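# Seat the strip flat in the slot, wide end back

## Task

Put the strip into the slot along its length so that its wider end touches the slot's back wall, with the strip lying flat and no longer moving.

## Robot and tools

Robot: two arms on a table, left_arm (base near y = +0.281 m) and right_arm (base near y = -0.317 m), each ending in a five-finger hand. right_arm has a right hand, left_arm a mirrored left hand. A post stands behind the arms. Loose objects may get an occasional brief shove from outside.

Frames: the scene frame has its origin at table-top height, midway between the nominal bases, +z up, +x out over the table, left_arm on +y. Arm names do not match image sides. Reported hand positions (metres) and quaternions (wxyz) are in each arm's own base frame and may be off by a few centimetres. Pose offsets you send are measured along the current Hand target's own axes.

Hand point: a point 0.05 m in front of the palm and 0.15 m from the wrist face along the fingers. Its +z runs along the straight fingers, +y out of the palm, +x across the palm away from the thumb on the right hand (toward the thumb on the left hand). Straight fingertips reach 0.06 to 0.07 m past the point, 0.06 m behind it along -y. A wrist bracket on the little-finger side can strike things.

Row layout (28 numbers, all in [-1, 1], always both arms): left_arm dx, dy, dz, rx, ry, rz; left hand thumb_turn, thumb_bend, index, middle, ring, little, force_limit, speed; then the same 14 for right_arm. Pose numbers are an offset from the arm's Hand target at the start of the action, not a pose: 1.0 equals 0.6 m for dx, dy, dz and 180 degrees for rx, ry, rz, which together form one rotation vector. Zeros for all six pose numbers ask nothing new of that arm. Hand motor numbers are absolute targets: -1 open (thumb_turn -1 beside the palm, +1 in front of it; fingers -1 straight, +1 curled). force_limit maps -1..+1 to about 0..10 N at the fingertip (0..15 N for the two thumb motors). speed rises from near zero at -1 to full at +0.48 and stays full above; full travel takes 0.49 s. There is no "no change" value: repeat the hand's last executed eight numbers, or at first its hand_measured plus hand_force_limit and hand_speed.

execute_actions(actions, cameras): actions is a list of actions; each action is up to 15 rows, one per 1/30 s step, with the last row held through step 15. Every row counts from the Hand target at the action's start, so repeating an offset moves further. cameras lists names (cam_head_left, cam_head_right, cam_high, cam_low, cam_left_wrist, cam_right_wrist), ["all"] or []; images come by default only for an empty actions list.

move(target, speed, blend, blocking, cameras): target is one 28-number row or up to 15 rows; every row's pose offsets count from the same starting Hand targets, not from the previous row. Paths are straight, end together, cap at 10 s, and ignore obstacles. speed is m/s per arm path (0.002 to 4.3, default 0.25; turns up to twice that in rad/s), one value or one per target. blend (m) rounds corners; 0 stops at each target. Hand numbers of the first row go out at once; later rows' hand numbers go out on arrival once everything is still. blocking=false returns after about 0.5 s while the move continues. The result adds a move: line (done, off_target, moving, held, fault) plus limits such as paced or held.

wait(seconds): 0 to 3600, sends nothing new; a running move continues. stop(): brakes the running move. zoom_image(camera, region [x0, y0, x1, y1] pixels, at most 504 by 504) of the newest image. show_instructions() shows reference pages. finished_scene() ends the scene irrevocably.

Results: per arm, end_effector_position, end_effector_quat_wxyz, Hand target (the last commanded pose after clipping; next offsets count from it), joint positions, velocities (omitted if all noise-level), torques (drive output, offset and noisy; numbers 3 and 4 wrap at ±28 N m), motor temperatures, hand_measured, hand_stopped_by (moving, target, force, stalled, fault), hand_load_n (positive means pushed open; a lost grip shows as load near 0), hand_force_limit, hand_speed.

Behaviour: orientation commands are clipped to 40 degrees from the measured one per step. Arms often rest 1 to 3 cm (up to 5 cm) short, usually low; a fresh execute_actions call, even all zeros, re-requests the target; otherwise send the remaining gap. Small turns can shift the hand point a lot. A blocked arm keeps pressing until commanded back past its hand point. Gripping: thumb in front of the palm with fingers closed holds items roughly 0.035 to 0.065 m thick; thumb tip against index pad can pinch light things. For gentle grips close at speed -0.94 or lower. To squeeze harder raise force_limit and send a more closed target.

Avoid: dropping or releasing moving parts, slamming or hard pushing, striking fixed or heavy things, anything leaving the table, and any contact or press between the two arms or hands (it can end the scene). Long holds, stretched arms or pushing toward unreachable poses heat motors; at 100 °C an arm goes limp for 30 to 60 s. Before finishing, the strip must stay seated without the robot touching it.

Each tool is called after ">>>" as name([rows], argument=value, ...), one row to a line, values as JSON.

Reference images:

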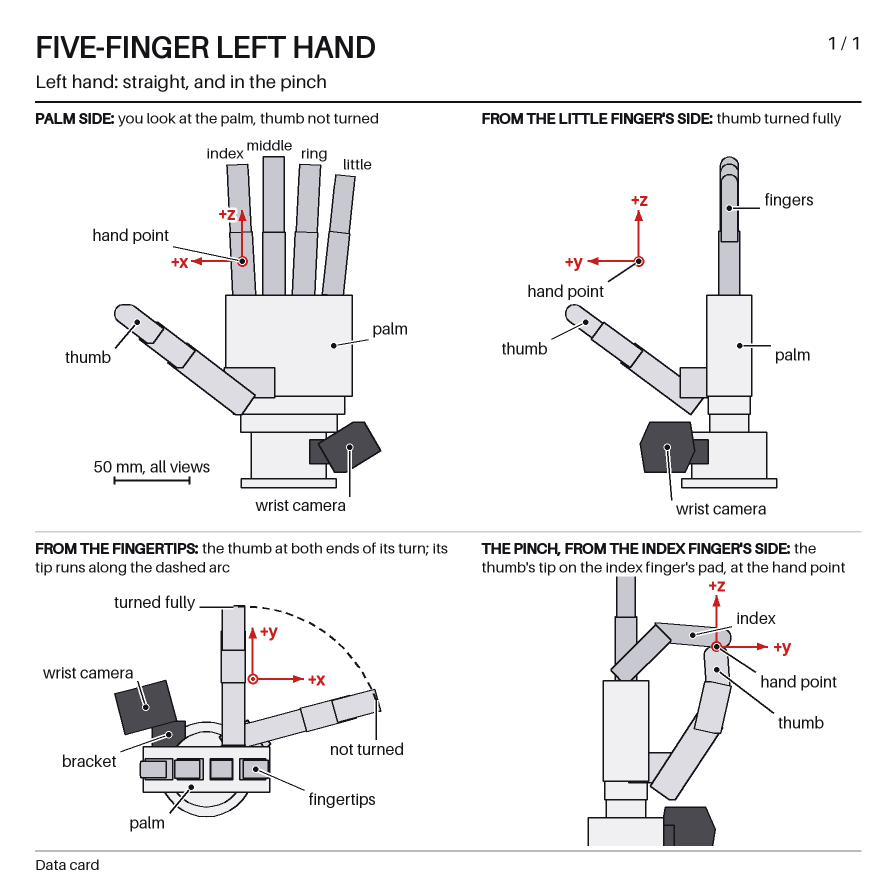

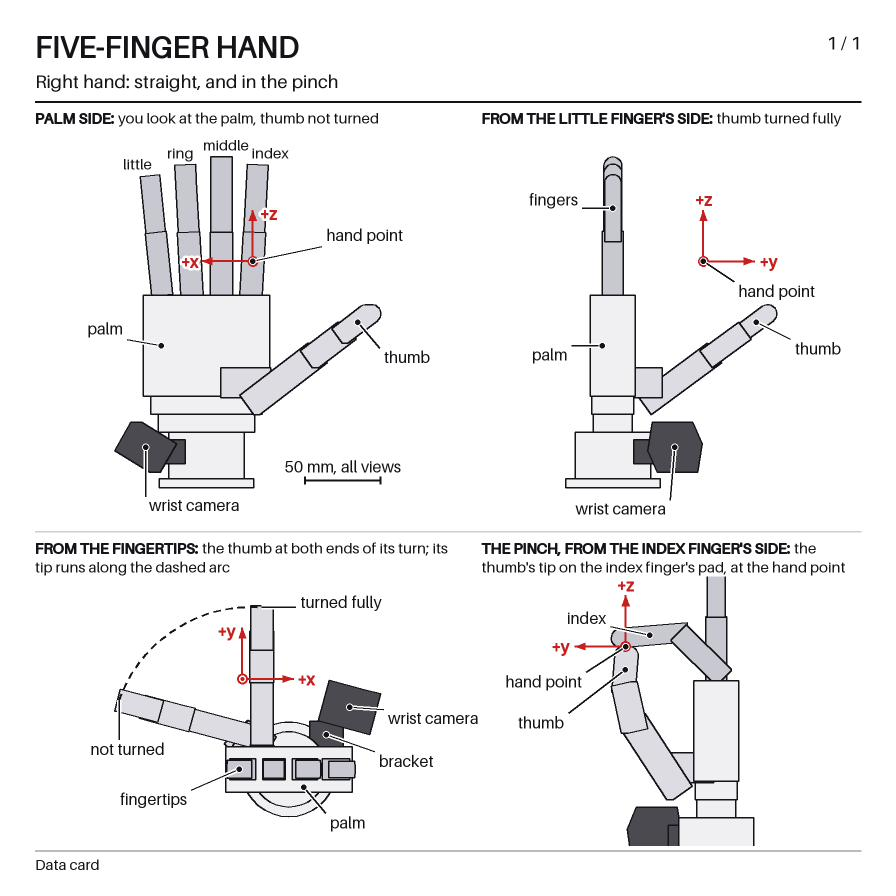

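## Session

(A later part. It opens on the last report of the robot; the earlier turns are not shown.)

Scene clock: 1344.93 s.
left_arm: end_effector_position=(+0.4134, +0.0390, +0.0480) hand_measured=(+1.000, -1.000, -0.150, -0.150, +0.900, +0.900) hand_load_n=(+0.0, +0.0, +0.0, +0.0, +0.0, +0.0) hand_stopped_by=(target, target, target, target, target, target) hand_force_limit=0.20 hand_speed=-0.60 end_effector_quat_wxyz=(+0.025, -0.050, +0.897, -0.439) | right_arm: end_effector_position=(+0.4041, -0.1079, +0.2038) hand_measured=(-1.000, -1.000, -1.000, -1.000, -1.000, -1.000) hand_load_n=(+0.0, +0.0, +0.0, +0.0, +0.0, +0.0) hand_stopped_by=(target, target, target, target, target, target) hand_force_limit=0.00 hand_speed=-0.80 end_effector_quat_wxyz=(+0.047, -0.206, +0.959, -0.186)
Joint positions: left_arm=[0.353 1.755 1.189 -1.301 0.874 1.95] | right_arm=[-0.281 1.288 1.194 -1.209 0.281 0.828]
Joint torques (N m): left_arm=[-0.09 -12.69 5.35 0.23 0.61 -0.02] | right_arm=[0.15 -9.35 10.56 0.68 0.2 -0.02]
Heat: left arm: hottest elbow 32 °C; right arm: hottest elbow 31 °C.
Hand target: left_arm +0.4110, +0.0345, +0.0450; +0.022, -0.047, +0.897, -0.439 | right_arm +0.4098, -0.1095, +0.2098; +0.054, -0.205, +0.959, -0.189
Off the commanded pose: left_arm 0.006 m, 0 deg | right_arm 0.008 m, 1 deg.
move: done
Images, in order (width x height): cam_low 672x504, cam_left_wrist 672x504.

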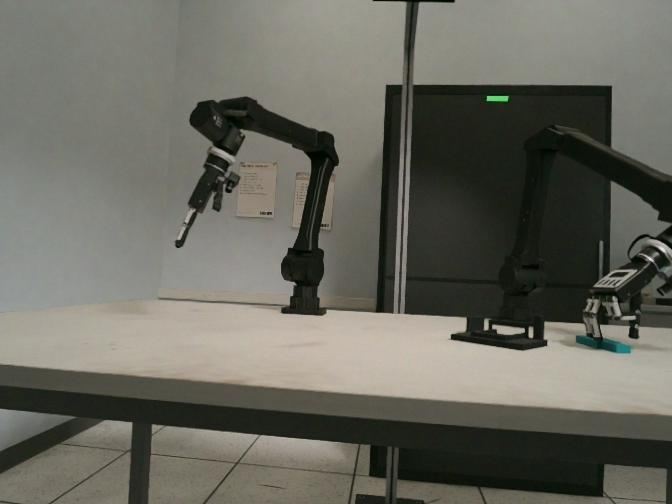

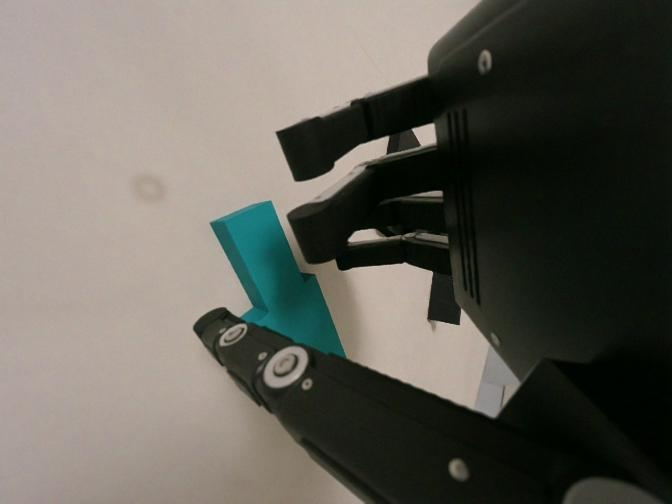

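>>> move(target=[-0.0015,0.0337,0.0287,0,0,0,1,-1,-0.15,-0.15,0.9,0.9,0.2,-0.6,0,0,0,0,0,0,-1,-1,-1,-1,-1,-1,0,-0.8], speed=0.05, cameras=["cam_left_wrist","cam_low"])

>>> zoom_image(camera="cam_left_wrist", region=[190, 180, 400, 390])

>>> zoom_image(camera="cam_low", region=[562, 270, 672, 370])

Scene clock: 1384.23 s.
left_arm: end_effector_position=(+0.4173, +0.0384, +0.0303) hand_measured=(+1.000, -1.000, -0.150, -0.150, +0.900, +0.900) hand_load_n=(+0.5, +0.0, +0.0, +0.0, +0.0, +0.0) hand_stopped_by=(target, target, target, target, target, target) hand_force_limit=0.20 hand_speed=-0.60 end_effector_quat_wxyz=(+0.035, -0.045, +0.897, -0.437) | right_arm: end_effector_position=(+0.4041, -0.1079, +0.2038) hand_measured=(-1.000, -1.000, -1.000, -1.000, -1.000, -1.000) hand_load_n=(+0.0, +0.0, +0.0, +0.0, +0.0, +0.0) hand_stopped_by=(target, target, target, target, target, target) hand_force_limit=0.00 hand_speed=-0.80 end_effector_quat_wxyz=(+0.047, -0.206, +0.959, -0.186)
Joint positions: left_arm=[0.35 1.776 1.167 -1.235 0.878 1.95] | right_arm=[-0.281 1.288 1.194 -1.209 0.281 0.828]
Joint torques (N m): left_arm=[-0.32 -11.34 5.08 0.46 0.46 -0.07] | right_arm=[0.21 -9.41 10.55 0.68 0.2 0]
Heat: left arm: hottest elbow 31 °C; right arm: hottest elbow 31 °C.
Hand target: left_arm +0.4120, +0.0335, +0.0185; +0.023, -0.047, +0.897, -0.438 | right_arm +0.4098, -0.1095, +0.2098; +0.054, -0.205, +0.959, -0.189
Off the commanded pose: left_arm 0.014 m, 1 deg | right_arm 0.008 m, 1 deg.
move: off_target (left_arm)
Images, in order (width x height): cam_low 672x504, cam_left_wrist 672x504.

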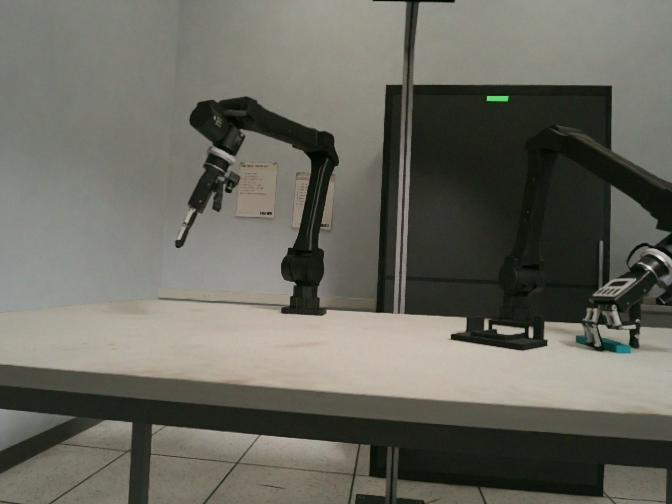

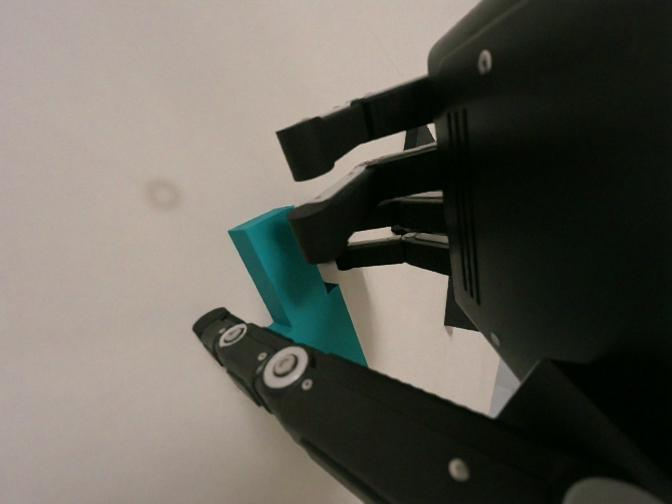

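Scaled by 2.400 from the camera's image (finer frame: 960x720).

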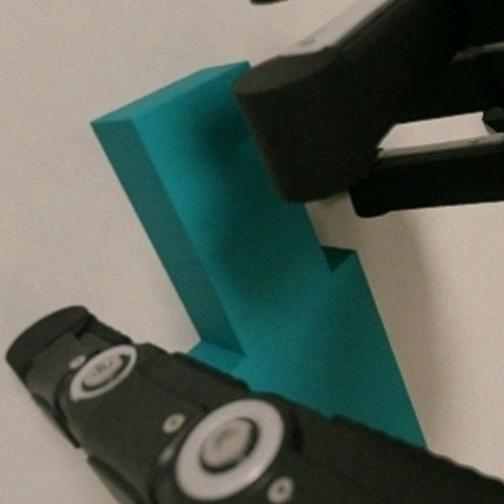

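Scaled by 4.582 from the camera's image (finer frame: 960x720).

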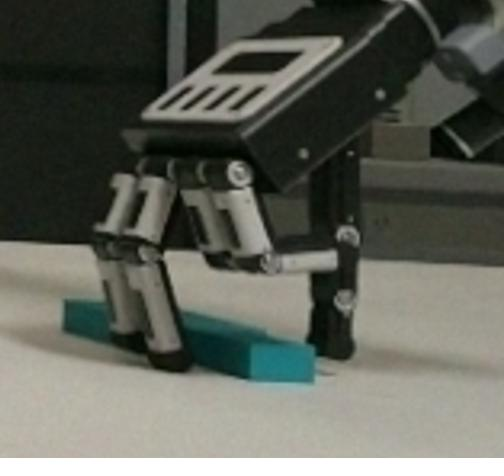

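>>> move(target=[0,0,0,0,0,0,1,-1,0.06,0.06,0.9,0.9,0.0,-0.8,0,0,0,0,0,0,-1,-1,-1,-1,-1,-1,0,-0.8], speed=0.05, cameras=["cam_left_wrist"])

>>> zoom_image(camera="cam_left_wrist", region=[190, 180, 400, 390])

Scene clock: 1429.67 s.
left_arm: end_effector_position=(+0.4180, +0.0384, +0.0297) hand_measured=(+1.000, -1.000, +0.060, +0.060, +0.900, +0.900) hand_load_n=(+0.0, +0.0, +0.0, +0.0, +0.0, +0.0) hand_stopped_by=(target, target, target, target, target, target) hand_force_limit=0.00 hand_speed=-0.80 end_effector_quat_wxyz=(+0.036, -0.044, +0.898, -0.437) | right_arm: end_effector_position=(+0.4041, -0.1079, +0.2038) hand_measured=(-1.000, -1.000, -1.000, -1.000, -1.000, -1.000) hand_load_n=(+0.0, +0.0, +0.0, +0.0, +0.0, +0.0) hand_stopped_by=(target, target, target, target, target, target) hand_force_limit=0.00 hand_speed=-0.80 end_effector_quat_wxyz=(+0.047, -0.206, +0.959, -0.186)
Joint positions: left_arm=[0.349 1.776 1.167 -1.232 0.878 1.95] | right_arm=[-0.281 1.288 1.194 -1.209 0.281 0.828]
Joint torques (N m): left_arm=[0.03 -11.4 5.04 0.28 0.47 -0.08] | right_arm=[0.15 -9.41 10.52 0.66 0.2 -0.01]
Heat: left arm: hottest elbow 30 °C; right arm: hottest elbow 31 °C.
Hand target: left_arm +0.4120, +0.0334, +0.0185; +0.023, -0.047, +0.897, -0.438 | right_arm +0.4098, -0.1095, +0.2098; +0.054, -0.205, +0.959, -0.189
Off the commanded pose: left_arm 0.014 m, 2 deg | right_arm 0.008 m, 1 deg.
move: done

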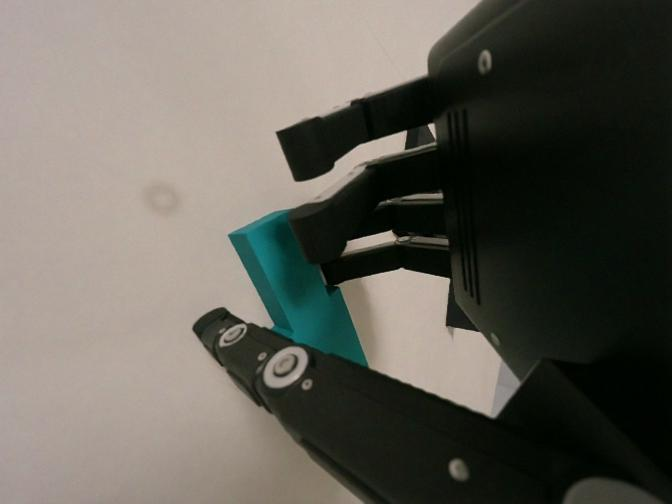

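Scaled by 2.400 from the camera's image (finer frame: 960x720).

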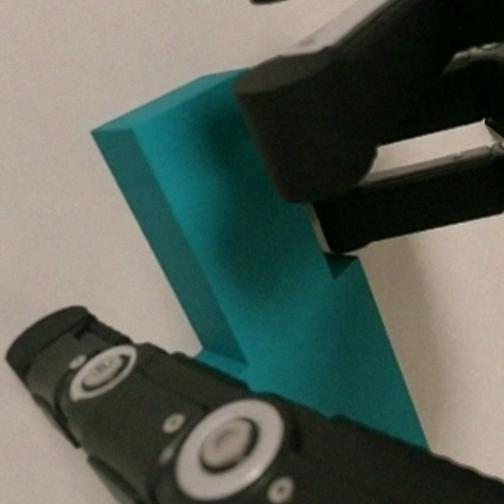

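>>> move(target=[0,0,0,0,0,0,1,-0.3,0.06,0.06,0.9,0.9,-0.3,-0.85,0,0,0,0,0,0,-1,-1,-1,-1,-1,-1,0,-0.8], speed=0.05, cameras=["cam_left_wrist","cam_low"])

>>> zoom_image(camera="cam_left_wrist", region=[190, 180, 400, 390])

>>> zoom_image(camera="cam_low", region=[562, 270, 672, 370])

Scene clock: 1443.67 s.
left_arm: end_effector_position=(+0.4178, +0.0387, +0.0292) hand_measured=(+1.000, -0.516, +0.060, +0.060, +0.900, +0.900) hand_load_n=(+2.0, +4.5, +0.0, +3.0, +0.0, +0.0) hand_stopped_by=(target, force, target, target, target, target) hand_force_limit=-0.30 hand_speed=-0.85 end_effector_quat_wxyz=(+0.035, -0.044, +0.898, -0.436) | right_arm: end_effector_position=(+0.4041, -0.1079, +0.2038) hand_measured=(-1.000, -1.000, -1.000, -1.000, -1.000, -1.000) hand_load_n=(-0.5, +0.0, +0.0, +0.0, +0.0, +0.0) hand_stopped_by=(target, target, target, target, target, target) hand_force_limit=0.00 hand_speed=-0.80 end_effector_quat_wxyz=(+0.047, -0.206, +0.959, -0.186)
Joint positions: left_arm=[0.349 1.777 1.167 -1.232 0.876 1.95] | right_arm=[-0.281 1.288 1.194 -1.209 0.281 0.828]
Joint torques (N m): left_arm=[-0.03 -11.4 5.03 0.29 0.54 -0.07] | right_arm=[0.09 -9.41 10.52 0.68 0.2 -0.02]
Heat: left arm: hottest elbow 30 °C; right arm: hottest elbow 31 °C.
Hand target: left_arm +0.4120, +0.0334, +0.0184; +0.022, -0.047, +0.897, -0.438 | right_arm +0.4098, -0.1095, +0.2098; +0.054, -0.205, +0.959, -0.189
Off the commanded pose: left_arm 0.013 m, 2 deg | right_arm 0.008 m, 1 deg.
move: done
Images, in order (width x height): cam_low 672x504, cam_left_wrist 672x504.

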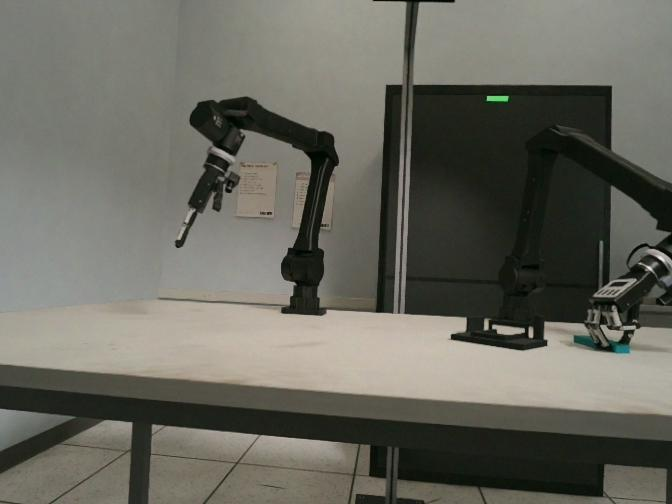

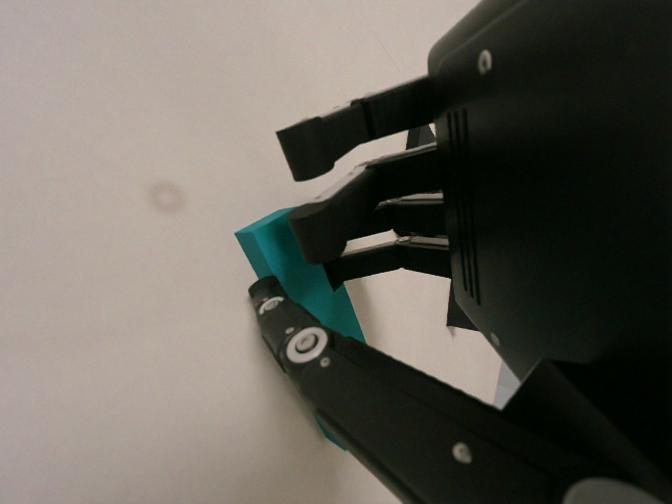

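Scaled by 2.400 from the camera's image (finer frame: 960x720).

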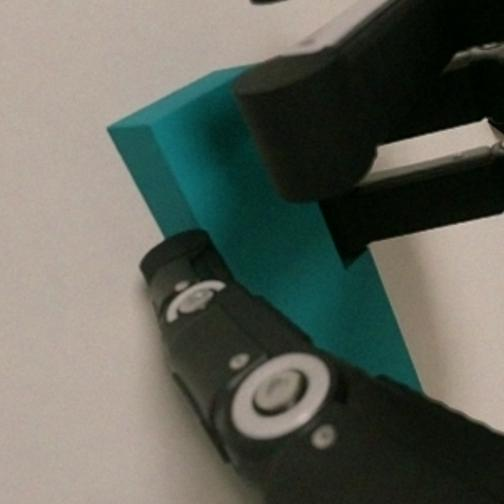

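Scaled by 4.582 from the camera's image (finer frame: 960x720).

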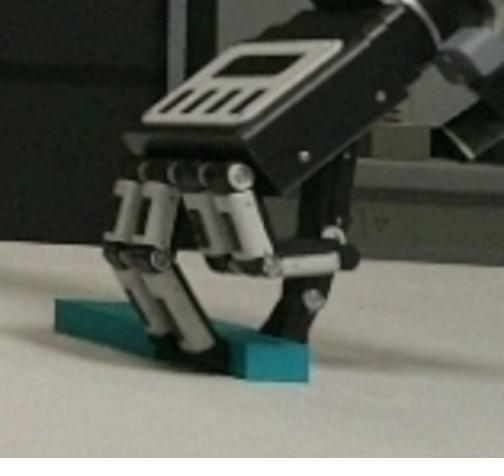

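>>> move(target=[0,0,0,0,0,0,1,-0.3,0.4,0.06,0.9,0.9,-0.3,-0.9,0,0,0,0,0,0,-1,-1,-1,-1,-1,-1,0,-0.8], speed=0.05, cameras=[])

>>> move(target=[0,0,0,0,0,0,1,-0.3,0.45,0.4,0.9,0.9,0.2,-0.92,0,0,0,0,0,0,-1,-1,-1,-1,-1,-1,0,-0.8], speed=0.05, cameras=["cam_left_wrist","cam_low"])

>>> zoom_image(camera="cam_left_wrist", region=[190, 180, 400, 390])

>>> zoom_image(camera="cam_low", region=[562, 270, 672, 370])

Scene clock: 1458.07 s.
left_arm: end_effector_position=(+0.4178, +0.0387, +0.0292) hand_measured=(+1.000, -0.516, +0.104, +0.060, +0.900, +0.900) hand_load_n=(+1.0, +6.0, +3.5, +2.0, +0.0, +0.0) hand_stopped_by=(target, force, force, target, target, target) hand_force_limit=-0.30 hand_speed=-0.90 end_effector_quat_wxyz=(+0.035, -0.044, +0.898, -0.436) | right_arm: end_effector_position=(+0.4041, -0.1079, +0.2038) hand_measured=(-1.000, -1.000, -1.000, -1.000, -1.000, -1.000) hand_load_n=(+0.0, -0.5, +0.0, +0.0, +0.0, +0.0) hand_stopped_by=(target, target, target, target, target, target) hand_force_limit=0.00 hand_speed=-0.80 end_effector_quat_wxyz=(+0.047, -0.206, +0.959, -0.186)
Joint positions: left_arm=[0.349 1.777 1.167 -1.232 0.876 1.95] | right_arm=[-0.281 1.288 1.194 -1.209 0.281 0.828]
Joint torques (N m): left_arm=[0.09 -11.4 5.03 0.27 0.54 -0.07] | right_arm=[0.21 -9.29 10.54 0.68 0.2 -0.01]
Heat: left arm: hottest elbow 30 °C; right arm: hottest elbow 31 °C.
Hand target: left_arm +0.4120, +0.0334, +0.0184; +0.022, -0.047, +0.897, -0.438 | right_arm +0.4098, -0.1095, +0.2098; +0.054, -0.205, +0.959, -0.189
Off the commanded pose: left_arm 0.013 m, 2 deg | right_arm 0.008 m, 1 deg.
move: done

Scene clock: 1458.57 s.
left_arm: end_effector_position=(+0.4178, +0.0387, +0.0292) hand_measured=(+1.000, -0.516, +0.116, +0.072, +0.900, +0.900) hand_load_n=(+0.5, +10.0, +6.0, +6.0, +0.0, +0.0) hand_stopped_by=(target, force, force, force, target, target) hand_force_limit=0.20 hand_speed=-0.92 end_effector_quat_wxyz=(+0.035, -0.044, +0.898, -0.436) | right_arm: end_effector_position=(+0.4041, -0.1079, +0.2038) hand_measured=(-1.000, -1.000, -1.000, -1.000, -1.000, -1.000) hand_load_n=(+0.0, +0.0, +0.0, +0.0, +0.0, +0.0) hand_stopped_by=(target, target, target, target, target, target) hand_force_limit=0.00 hand_speed=-0.80 end_effector_quat_wxyz=(+0.047, -0.206, +0.959, -0.186)
Joint positions: left_arm=[0.349 1.777 1.167 -1.232 0.876 1.95] | right_arm=[-0.281 1.288 1.194 -1.209 0.281 0.828]
Joint torques (N m): left_arm=[0.03 -11.4 5.04 0.28 0.54 -0.07] | right_arm=[0.09 -9.41 10.58 0.66 0.2 -0.01]
Heat: left arm: hottest elbow 30 °C; right arm: hottest elbow 31 °C.
Hand target: left_arm +0.4120, +0.0334, +0.0184; +0.023, -0.047, +0.897, -0.438 | right_arm +0.4098, -0.1095, +0.2098; +0.054, -0.205, +0.959, -0.189
Off the commanded pose: left_arm 0.013 m, 2 deg | right_arm 0.008 m, 1 deg.
move: done
Images, in order (width x height): cam_low 672x504, cam_left_wrist 672x504.

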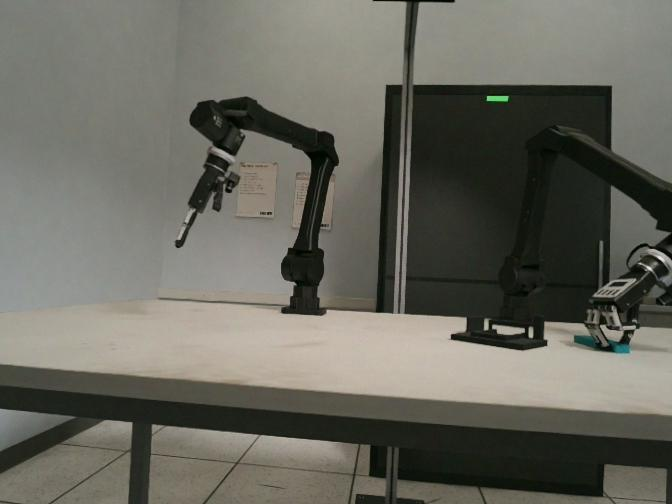

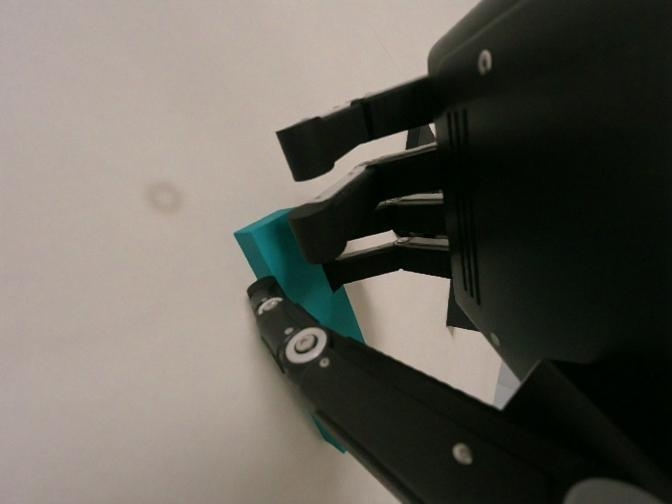

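Scaled by 2.400 from the camera's image (finer frame: 960x720).

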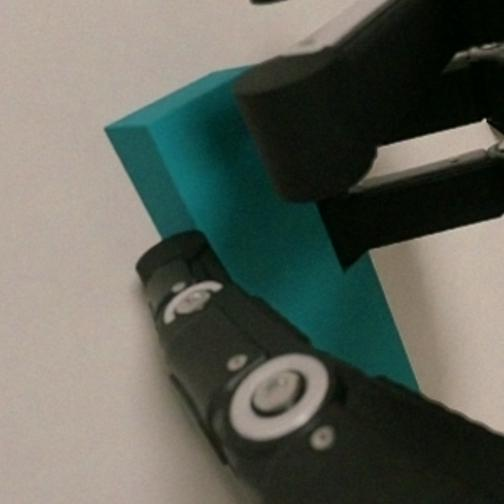

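Scaled by 4.582 from the camera's image (finer frame: 960x720).

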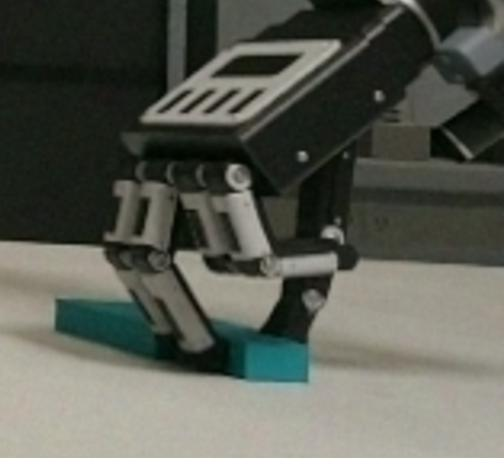

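>>> move(target=[0,-0.0788,-0.0616,0,0,0,1,-0.3,0.45,0.4,0.9,0.9,0.2,-0.92,0,0,0,0,0,0,-1,-1,-1,-1,-1,-1,0,-0.8], speed=0.05, cameras=["cam_left_wrist","cam_low"])

>>> zoom_image(camera="cam_left_wrist", region=[190, 180, 400, 390])

>>> zoom_image(camera="cam_low", region=[532, 250, 672, 370])

Scene clock: 1469.70 s.
left_arm: end_effector_position=(+0.3943, +0.0304, +0.0608) hand_measured=(+1.000, -0.516, +0.118, +0.072, +0.900, +0.900) hand_load_n=(+1.5, +5.5, +0.0, +4.0, +0.0, +0.0) hand_stopped_by=(target, force, force, force, target, target) hand_force_limit=0.20 hand_speed=-0.92 end_effector_quat_wxyz=(+0.006, -0.058, +0.894, -0.445) | right_arm: end_effector_position=(+0.4041, -0.1079, +0.2038) hand_measured=(-1.000, -1.000, -1.000, -1.000, -1.000, -1.000) hand_load_n=(-0.5, +0.0, +0.0, +0.0, +0.0, +0.0) hand_stopped_by=(target, target, target, target, target, target) hand_force_limit=0.00 hand_speed=-0.80 end_effector_quat_wxyz=(+0.047, -0.206, +0.959, -0.186)
Joint positions: left_arm=[0.349 1.72 1.167 -1.358 0.875 1.95] | right_arm=[-0.281 1.288 1.194 -1.209 0.281 0.828]
Joint torques (N m): left_arm=[0.03 -13.04 9.47 -0.75 0.6 -0.08] | right_arm=[0.03 -9.35 10.52 0.65 0.19 -0.01]
Heat: left arm: hottest elbow 30 °C; right arm: hottest elbow 31 °C.
Hand target: left_arm +0.4120, +0.0335, +0.0785; +0.022, -0.047, +0.897, -0.438 | right_arm +0.4098, -0.1095, +0.2098; +0.054, -0.205, +0.959, -0.189
Off the commanded pose: left_arm 0.025 m, 2 deg | right_arm 0.008 m, 1 deg.
move: off_target (left_arm)
Images, in order (width x height): cam_low 672x504, cam_left_wrist 672x504.

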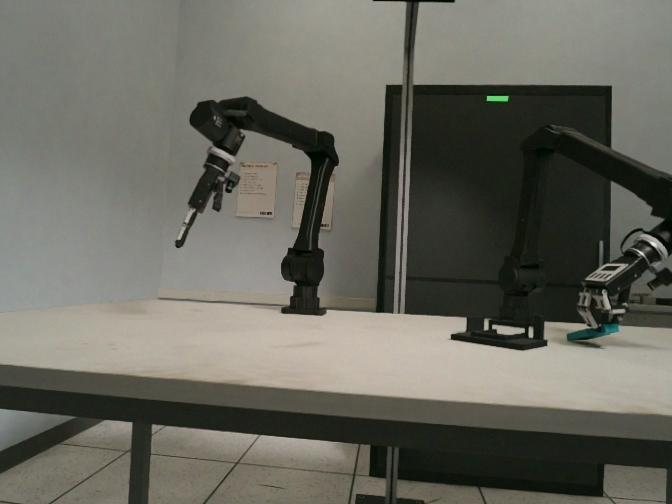

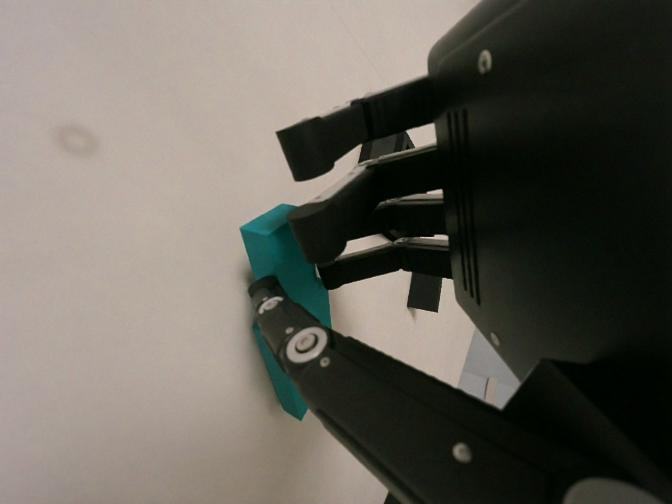

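Scaled by 2.400 from the camera's image (finer frame: 960x720).

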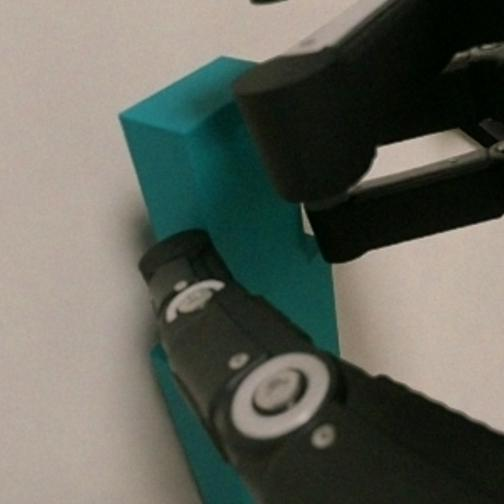

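Scaled by 3.600 from the camera's image (finer frame: 960x720).

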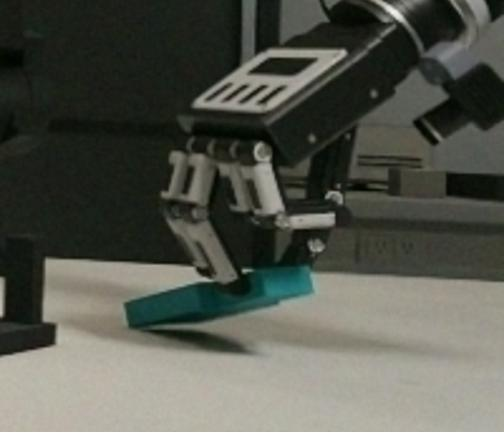

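>>> move(target=[0,0.0788,0.0616,0,0,0,1,-0.3,0.45,0.4,0.9,0.9,0.2,-0.92,0,0,0,0,0,0,-1,-1,-1,-1,-1,-1,0,-0.8], speed=0.05, cameras=["cam_left_wrist","cam_low"])

>>> zoom_image(camera="cam_left_wrist", region=[190, 180, 400, 390])

>>> zoom_image(camera="cam_low", region=[532, 250, 672, 370])

Scene clock: 1496.97 s.
left_arm: end_effector_position=(+0.4164, +0.0384, +0.0324) hand_measured=(+1.000, -0.514, +0.118, +0.072, +0.900, +0.900) hand_load_n=(+0.5, +1.5, +0.5, +0.5, +0.0, +0.0) hand_stopped_by=(target, force, force, force, target, target) hand_force_limit=0.20 hand_speed=-0.92 end_effector_quat_wxyz=(+0.034, -0.044, +0.898, -0.436) | right_arm: end_effector_position=(+0.4041, -0.1079, +0.2038) hand_measured=(-1.000, -1.000, -1.000, -1.000, -1.000, -1.000) hand_load_n=(+0.0, +0.0, +0.0, +0.0, +0.0, +0.0) hand_stopped_by=(target, target, target, target, target, target) hand_force_limit=0.00 hand_speed=-0.80 end_effector_quat_wxyz=(+0.047, -0.206, +0.959, -0.186)
Joint positions: left_arm=[0.349 1.77 1.167 -1.24 0.875 1.95] | right_arm=[-0.281 1.288 1.194 -1.209 0.281 0.828]
Joint torques (N m): left_arm=[-0.03 -10.93 5.03 0.59 0.58 -0.07] | right_arm=[0.09 -9.35 10.54 0.69 0.2 -0.02]
Heat: left arm: hottest elbow 32 °C; right arm: hottest elbow 31 °C.
Hand target: left_arm +0.4120, +0.0334, +0.0184; +0.023, -0.047, +0.897, -0.438 | right_arm +0.4098, -0.1095, +0.2098; +0.054, -0.205, +0.959, -0.189
Off the commanded pose: left_arm 0.015 m, 1 deg | right_arm 0.008 m, 1 deg.
move: off_target (left_arm)
Images, in order (width x height): cam_low 672x504, cam_left_wrist 672x504.

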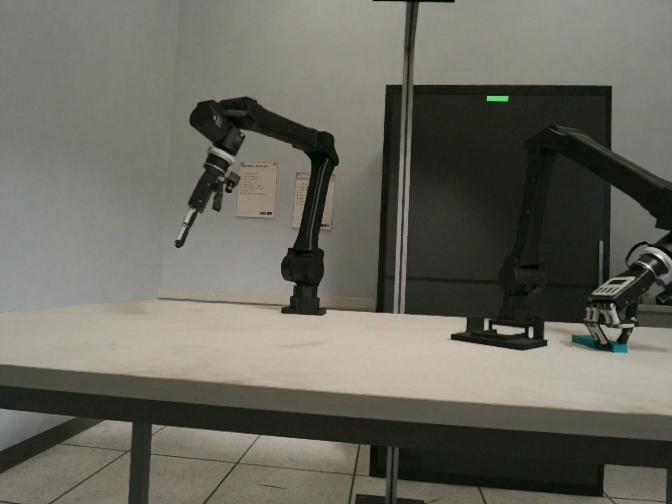

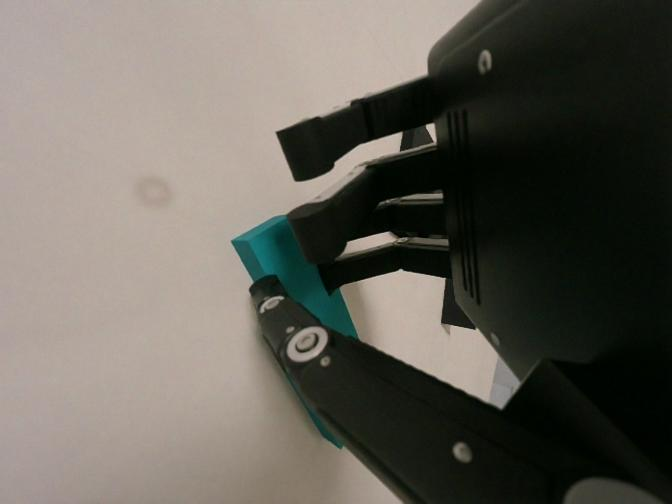

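Scaled by 2.400 from the camera's image (finer frame: 960x720).

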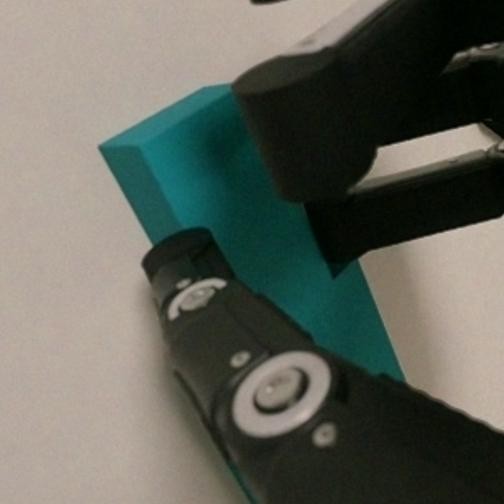

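Scaled by 3.600 from the camera's image (finer frame: 960x720).

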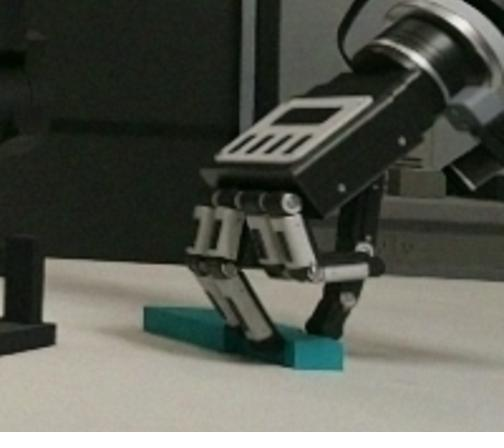

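>>> move([
  [0,0,0,0,0,0,1,-1,-0.3,-0.3,0.9,0.9,0.2,-0.7,0,0,0,0,0,0,-1,-1,-1,-1,-1,-1,0,-0.8],
  [0,-0.0552,-0.0431,0,0,0,1,-1,-0.3,-0.3,0.9,0.9,0.2,-0.7,0,0,0,0,0,0,-1,-1,-1,-1,-1,-1,0,-0.8],
  [0.0793,-0.053,-0.0457,0,0,0,1,-1,-0.3,-0.3,0.9,0.9,0.2,-0.7,0,0,0,0,0,0,-1,-1,-1,-1,-1,-1,0,-0.8],
], speed=0.08, cameras=["cam_left_wrist","cam_low"])

>>> zoom_image(camera="cam_left_wrist", region=[190, 100, 400, 390])

>>> zoom_image(camera="cam_low", region=[532, 250, 672, 370])

Scene clock: 1524.83 s.
left_arm: end_effector_position=(+0.3708, +0.0289, +0.0602) hand_measured=(+1.000, -1.000, -0.300, -0.300, +0.900, +0.900) hand_load_n=(+0.0, +0.0, +0.0, +0.0, +0.0, +0.0) hand_stopped_by=(target, target, target, target, target, target) hand_force_limit=0.20 hand_speed=-0.70 end_effector_quat_wxyz=(+0.023, -0.048, +0.897, -0.439) | right_arm: end_effector_position=(+0.4041, -0.1079, +0.2038) hand_measured=(-1.000, -1.000, -1.000, -1.000, -1.000, -1.000) hand_load_n=(+0.0, +0.0, +0.0, +0.0, +0.0, +0.0) hand_stopped_by=(target, target, target, target, target, target) hand_force_limit=0.00 hand_speed=-0.80 end_effector_quat_wxyz=(+0.047, -0.206, +0.959, -0.186)
Joint positions: left_arm=[0.364 1.645 1.075 -1.317 0.868 1.974] | right_arm=[-0.281 1.288 1.194 -1.209 0.281 0.828]
Joint torques (N m): left_arm=[1.32 -11.69 5.27 -0.54 0.46 0.17] | right_arm=[0.15 -9.41 10.54 0.69 0.2 -0.02]
Heat: left arm: hottest elbow 31 °C; right arm: hottest elbow 31 °C.
Hand target: left_arm +0.3645, +0.0305, +0.0604; +0.022, -0.047, +0.897, -0.438 | right_arm +0.4098, -0.1095, +0.2098; +0.054, -0.205, +0.959, -0.189
Off the commanded pose: left_arm 0.007 m, 0 deg | right_arm 0.008 m, 1 deg.
move: done
Images, in order (width x height): cam_low 672x504, cam_left_wrist 672x504.

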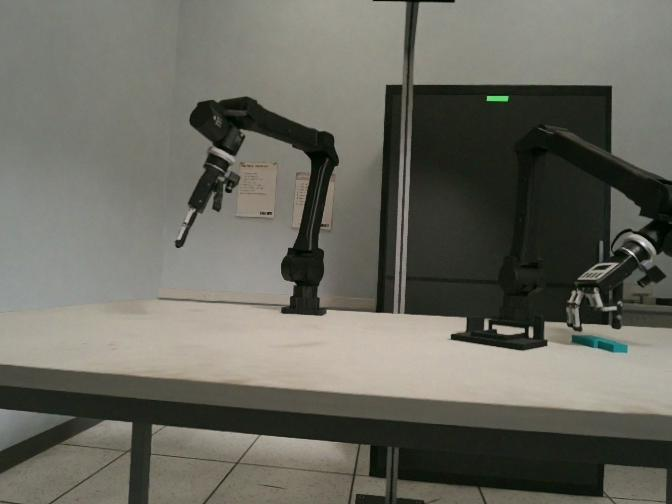

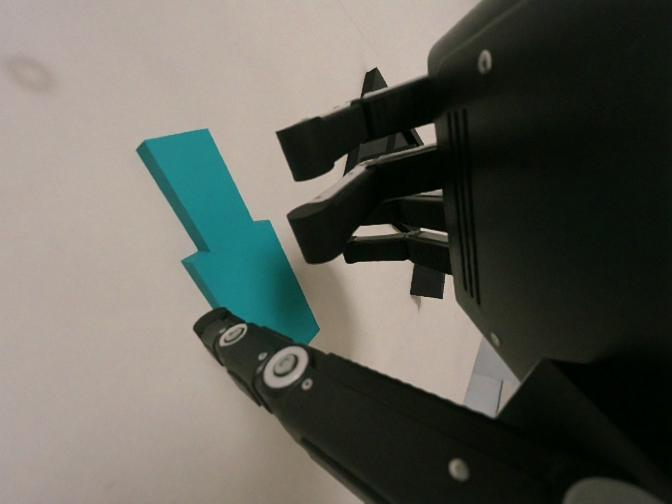

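Scaled by 1.738 from the camera's image (finer frame: 960x720).

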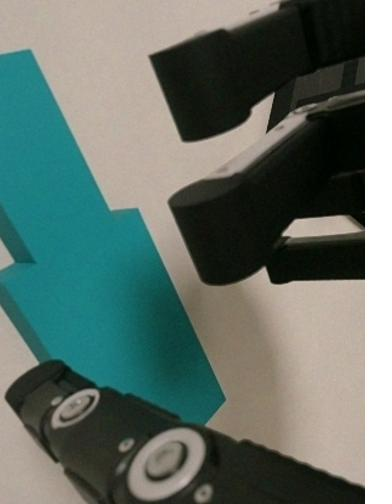

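Scaled by 3.600 from the camera's image (finer frame: 960x720).

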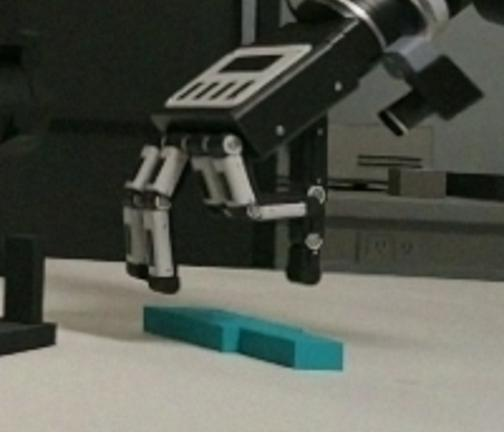

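>>> move([
  [0.0152,0.0223,-0.0015,0,-0.0219,-0.0171,1,-1,-0.3,-0.3,0.9,0.9,0.2,-0.7,0,0,0,0,0,0,-1,-1,-1,-1,-1,-1,0,-0.8],
  [0.0168,0.0645,0.0312,0,-0.0219,-0.0171,1,-1,-0.3,-0.3,0.9,0.9,0.2,-0.7,0,0,0,0,0,0,-1,-1,-1,-1,-1,-1,0,-0.8],
], speed=0.05, cameras=["cam_left_wrist","cam_low"])

>>> zoom_image(camera="cam_left_wrist", region=[150, 100, 400, 390])

>>> zoom_image(camera="cam_low", region=[532, 250, 672, 370])

Scene clock: 1563.70 s.
left_arm: end_effector_position=(+0.3607, +0.0386, +0.0293) hand_measured=(+1.000, -1.000, -0.300, -0.300, +0.900, +0.900) hand_load_n=(+0.0, +0.0, +0.0, +0.0, +0.0, +0.0) hand_stopped_by=(target, target, target, target, target, target) hand_force_limit=0.20 hand_speed=-0.70 end_effector_quat_wxyz=(+0.053, -0.073, +0.896, -0.435) | right_arm: end_effector_position=(+0.4041, -0.1079, +0.2038) hand_measured=(-1.000, -1.000, -1.000, -1.000, -1.000, -1.000) hand_load_n=(+0.0, +0.0, +0.0, +0.0, +0.0, +0.0) hand_stopped_by=(target, target, target, target, target, target) hand_force_limit=0.00 hand_speed=-0.80 end_effector_quat_wxyz=(+0.047, -0.206, +0.959, -0.186)
Joint positions: left_arm=[0.407 1.638 0.976 -1.162 0.881 1.936] | right_arm=[-0.281 1.288 1.194 -1.209 0.281 0.828]
Joint torques (N m): left_arm=[1.2 -9.17 4.71 0.39 0.54 -0.15] | right_arm=[0.09 -9.35 10.52 0.69 0.21 -0.02]
Heat: left arm: hottest elbow 30 °C; right arm: hottest elbow 31 °C.
Hand target: left_arm +0.3536, +0.0385, +0.0185; +0.042, -0.086, +0.894, -0.437 | right_arm +0.4098, -0.1095, +0.2098; +0.054, -0.205, +0.959, -0.189
Off the commanded pose: left_arm 0.013 m, 2 deg | right_arm 0.008 m, 1 deg.
move: off_target (left_arm)
Images, in order (width x height): cam_low 672x504, cam_left_wrist 672x504.

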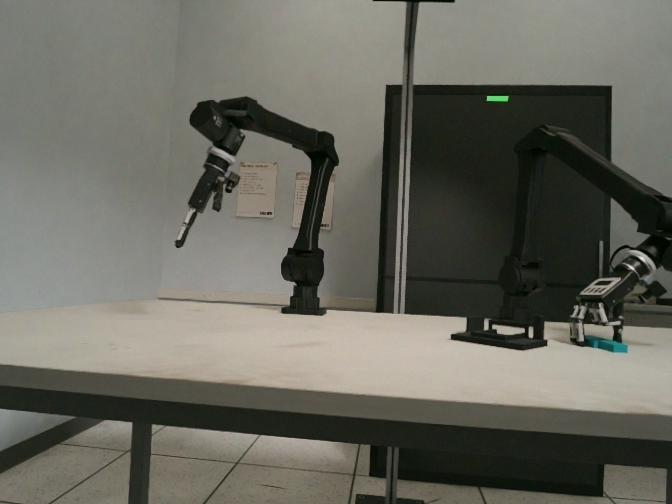

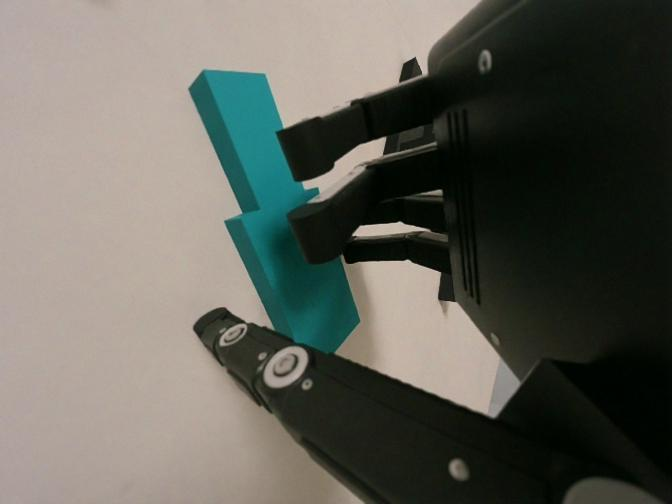

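Scaled by 1.738 from the camera's image (finer frame: 960x720).

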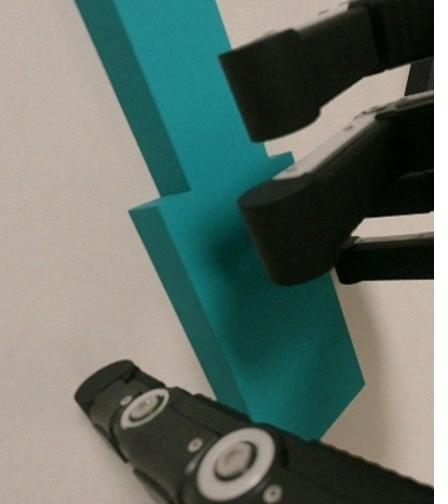

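Scaled by 3.600 from the camera's image (finer frame: 960x720).

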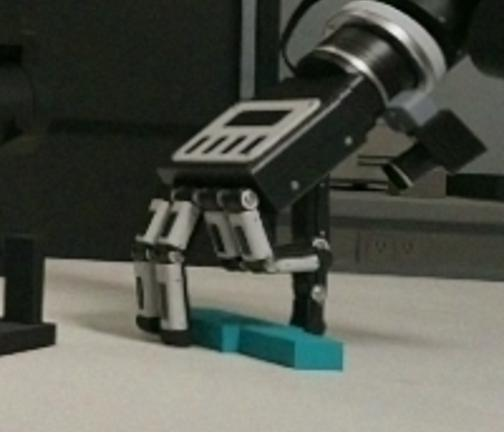

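>>> move(target=[0,0,0,0,0,0,1,-1,-0.13,-0.13,0.9,0.9,0.0,-0.8,0,0,0,0,0,0,-1,-1,-1,-1,-1,-1,0,-0.8], speed=0.05, cameras=[])

>>> move(target=[0,0,0,0,0,0,1,-0.3,-0.13,-0.13,0.9,0.9,-0.3,-0.85,0,0,0,0,0,0,-1,-1,-1,-1,-1,-1,0,-0.8], speed=0.05, cameras=["cam_left_wrist"])

Scene clock: 1573.87 s.
left_arm: end_effector_position=(+0.3608, +0.0382, +0.0293) hand_measured=(+1.000, -1.000, -0.130, -0.130, +0.900, +0.900) hand_load_n=(+0.0, +0.0, +0.0, +0.5, +0.0, +0.0) hand_stopped_by=(target, target, target, target, target, target) hand_force_limit=0.00 hand_speed=-0.80 end_effector_quat_wxyz=(+0.053, -0.073, +0.896, -0.435) | right_arm: end_effector_position=(+0.4041, -0.1079, +0.2038) hand_measured=(-1.000, -1.000, -1.000, -1.000, -1.000, -1.000) hand_load_n=(+0.0, +0.0, +0.0, +0.0, +0.0, +0.0) hand_stopped_by=(target, target, target, target, target, target) hand_force_limit=0.00 hand_speed=-0.80 end_effector_quat_wxyz=(+0.047, -0.206, +0.959, -0.186)
Joint positions: left_arm=[0.407 1.639 0.976 -1.162 0.882 1.935] | right_arm=[-0.281 1.288 1.194 -1.209 0.281 0.828]
Joint torques (N m): left_arm=[1.2 -9.23 4.71 0.43 0.5 -0.15] | right_arm=[0.15 -9.47 10.55 0.68 0.2 -0.02]
Motor temperatures (°C): left_arm=[24 26 29 23 23 21] | right_arm=[24 24 31 22 23 19]
Heat: left arm: hottest elbow 29 °C; right arm: hottest elbow 31 °C.
Hand target: left_arm +0.3536, +0.0384, +0.0185; +0.042, -0.086, +0.894, -0.437 | right_arm +0.4098, -0.1095, +0.2098; +0.054, -0.205, +0.959, -0.189
Off the commanded pose: left_arm 0.013 m, 2 deg | right_arm 0.008 m, 1 deg.
move: done

Scene clock: 1576.03 s.
left_arm: end_effector_position=(+0.3608, +0.0382, +0.0293) hand_measured=(+1.000, -0.594, -0.130, -0.130, +0.900, +0.900) hand_load_n=(+1.5, +4.5, +0.0, +3.5, +0.0, +0.0) hand_stopped_by=(target, force, target, target, target, target) hand_force_limit=-0.30 hand_speed=-0.85 end_effector_quat_wxyz=(+0.053, -0.073, +0.896, -0.435) | right_arm: end_effector_position=(+0.4041, -0.1079, +0.2038) hand_measured=(-1.000, -1.000, -1.000, -1.000, -1.000, -1.000) hand_load_n=(+0.0, +0.0, +0.0, +0.0, +0.0, +0.0) hand_stopped_by=(target, target, target, target, target, target) hand_force_limit=0.00 hand_speed=-0.80 end_effector_quat_wxyz=(+0.047, -0.206, +0.959, -0.186)
Joint positions: left_arm=[0.407 1.639 0.976 -1.162 0.882 1.935] | right_arm=[-0.281 1.288 1.194 -1.209 0.281 0.828]
Joint torques (N m): left_arm=[1.2 -9.29 4.71 0.42 0.5 -0.15] | right_arm=[0.15 -9.41 10.54 0.7 0.2 -0.01]
Heat: left arm: hottest elbow 29 °C; right arm: hottest elbow 31 °C.
Hand target: left_arm +0.3536, +0.0384, +0.0185; +0.042, -0.086, +0.894, -0.437 | right_arm +0.4098, -0.1095, +0.2098; +0.054, -0.205, +0.959, -0.189
Off the commanded pose: left_arm 0.013 m, 2 deg | right_arm 0.008 m, 1 deg.
move: done

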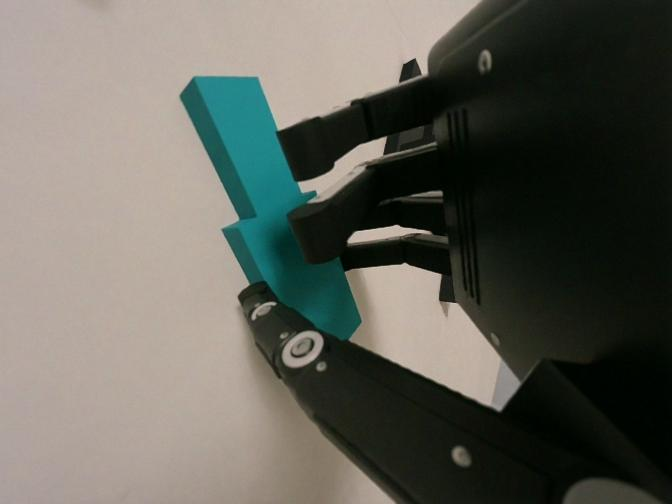

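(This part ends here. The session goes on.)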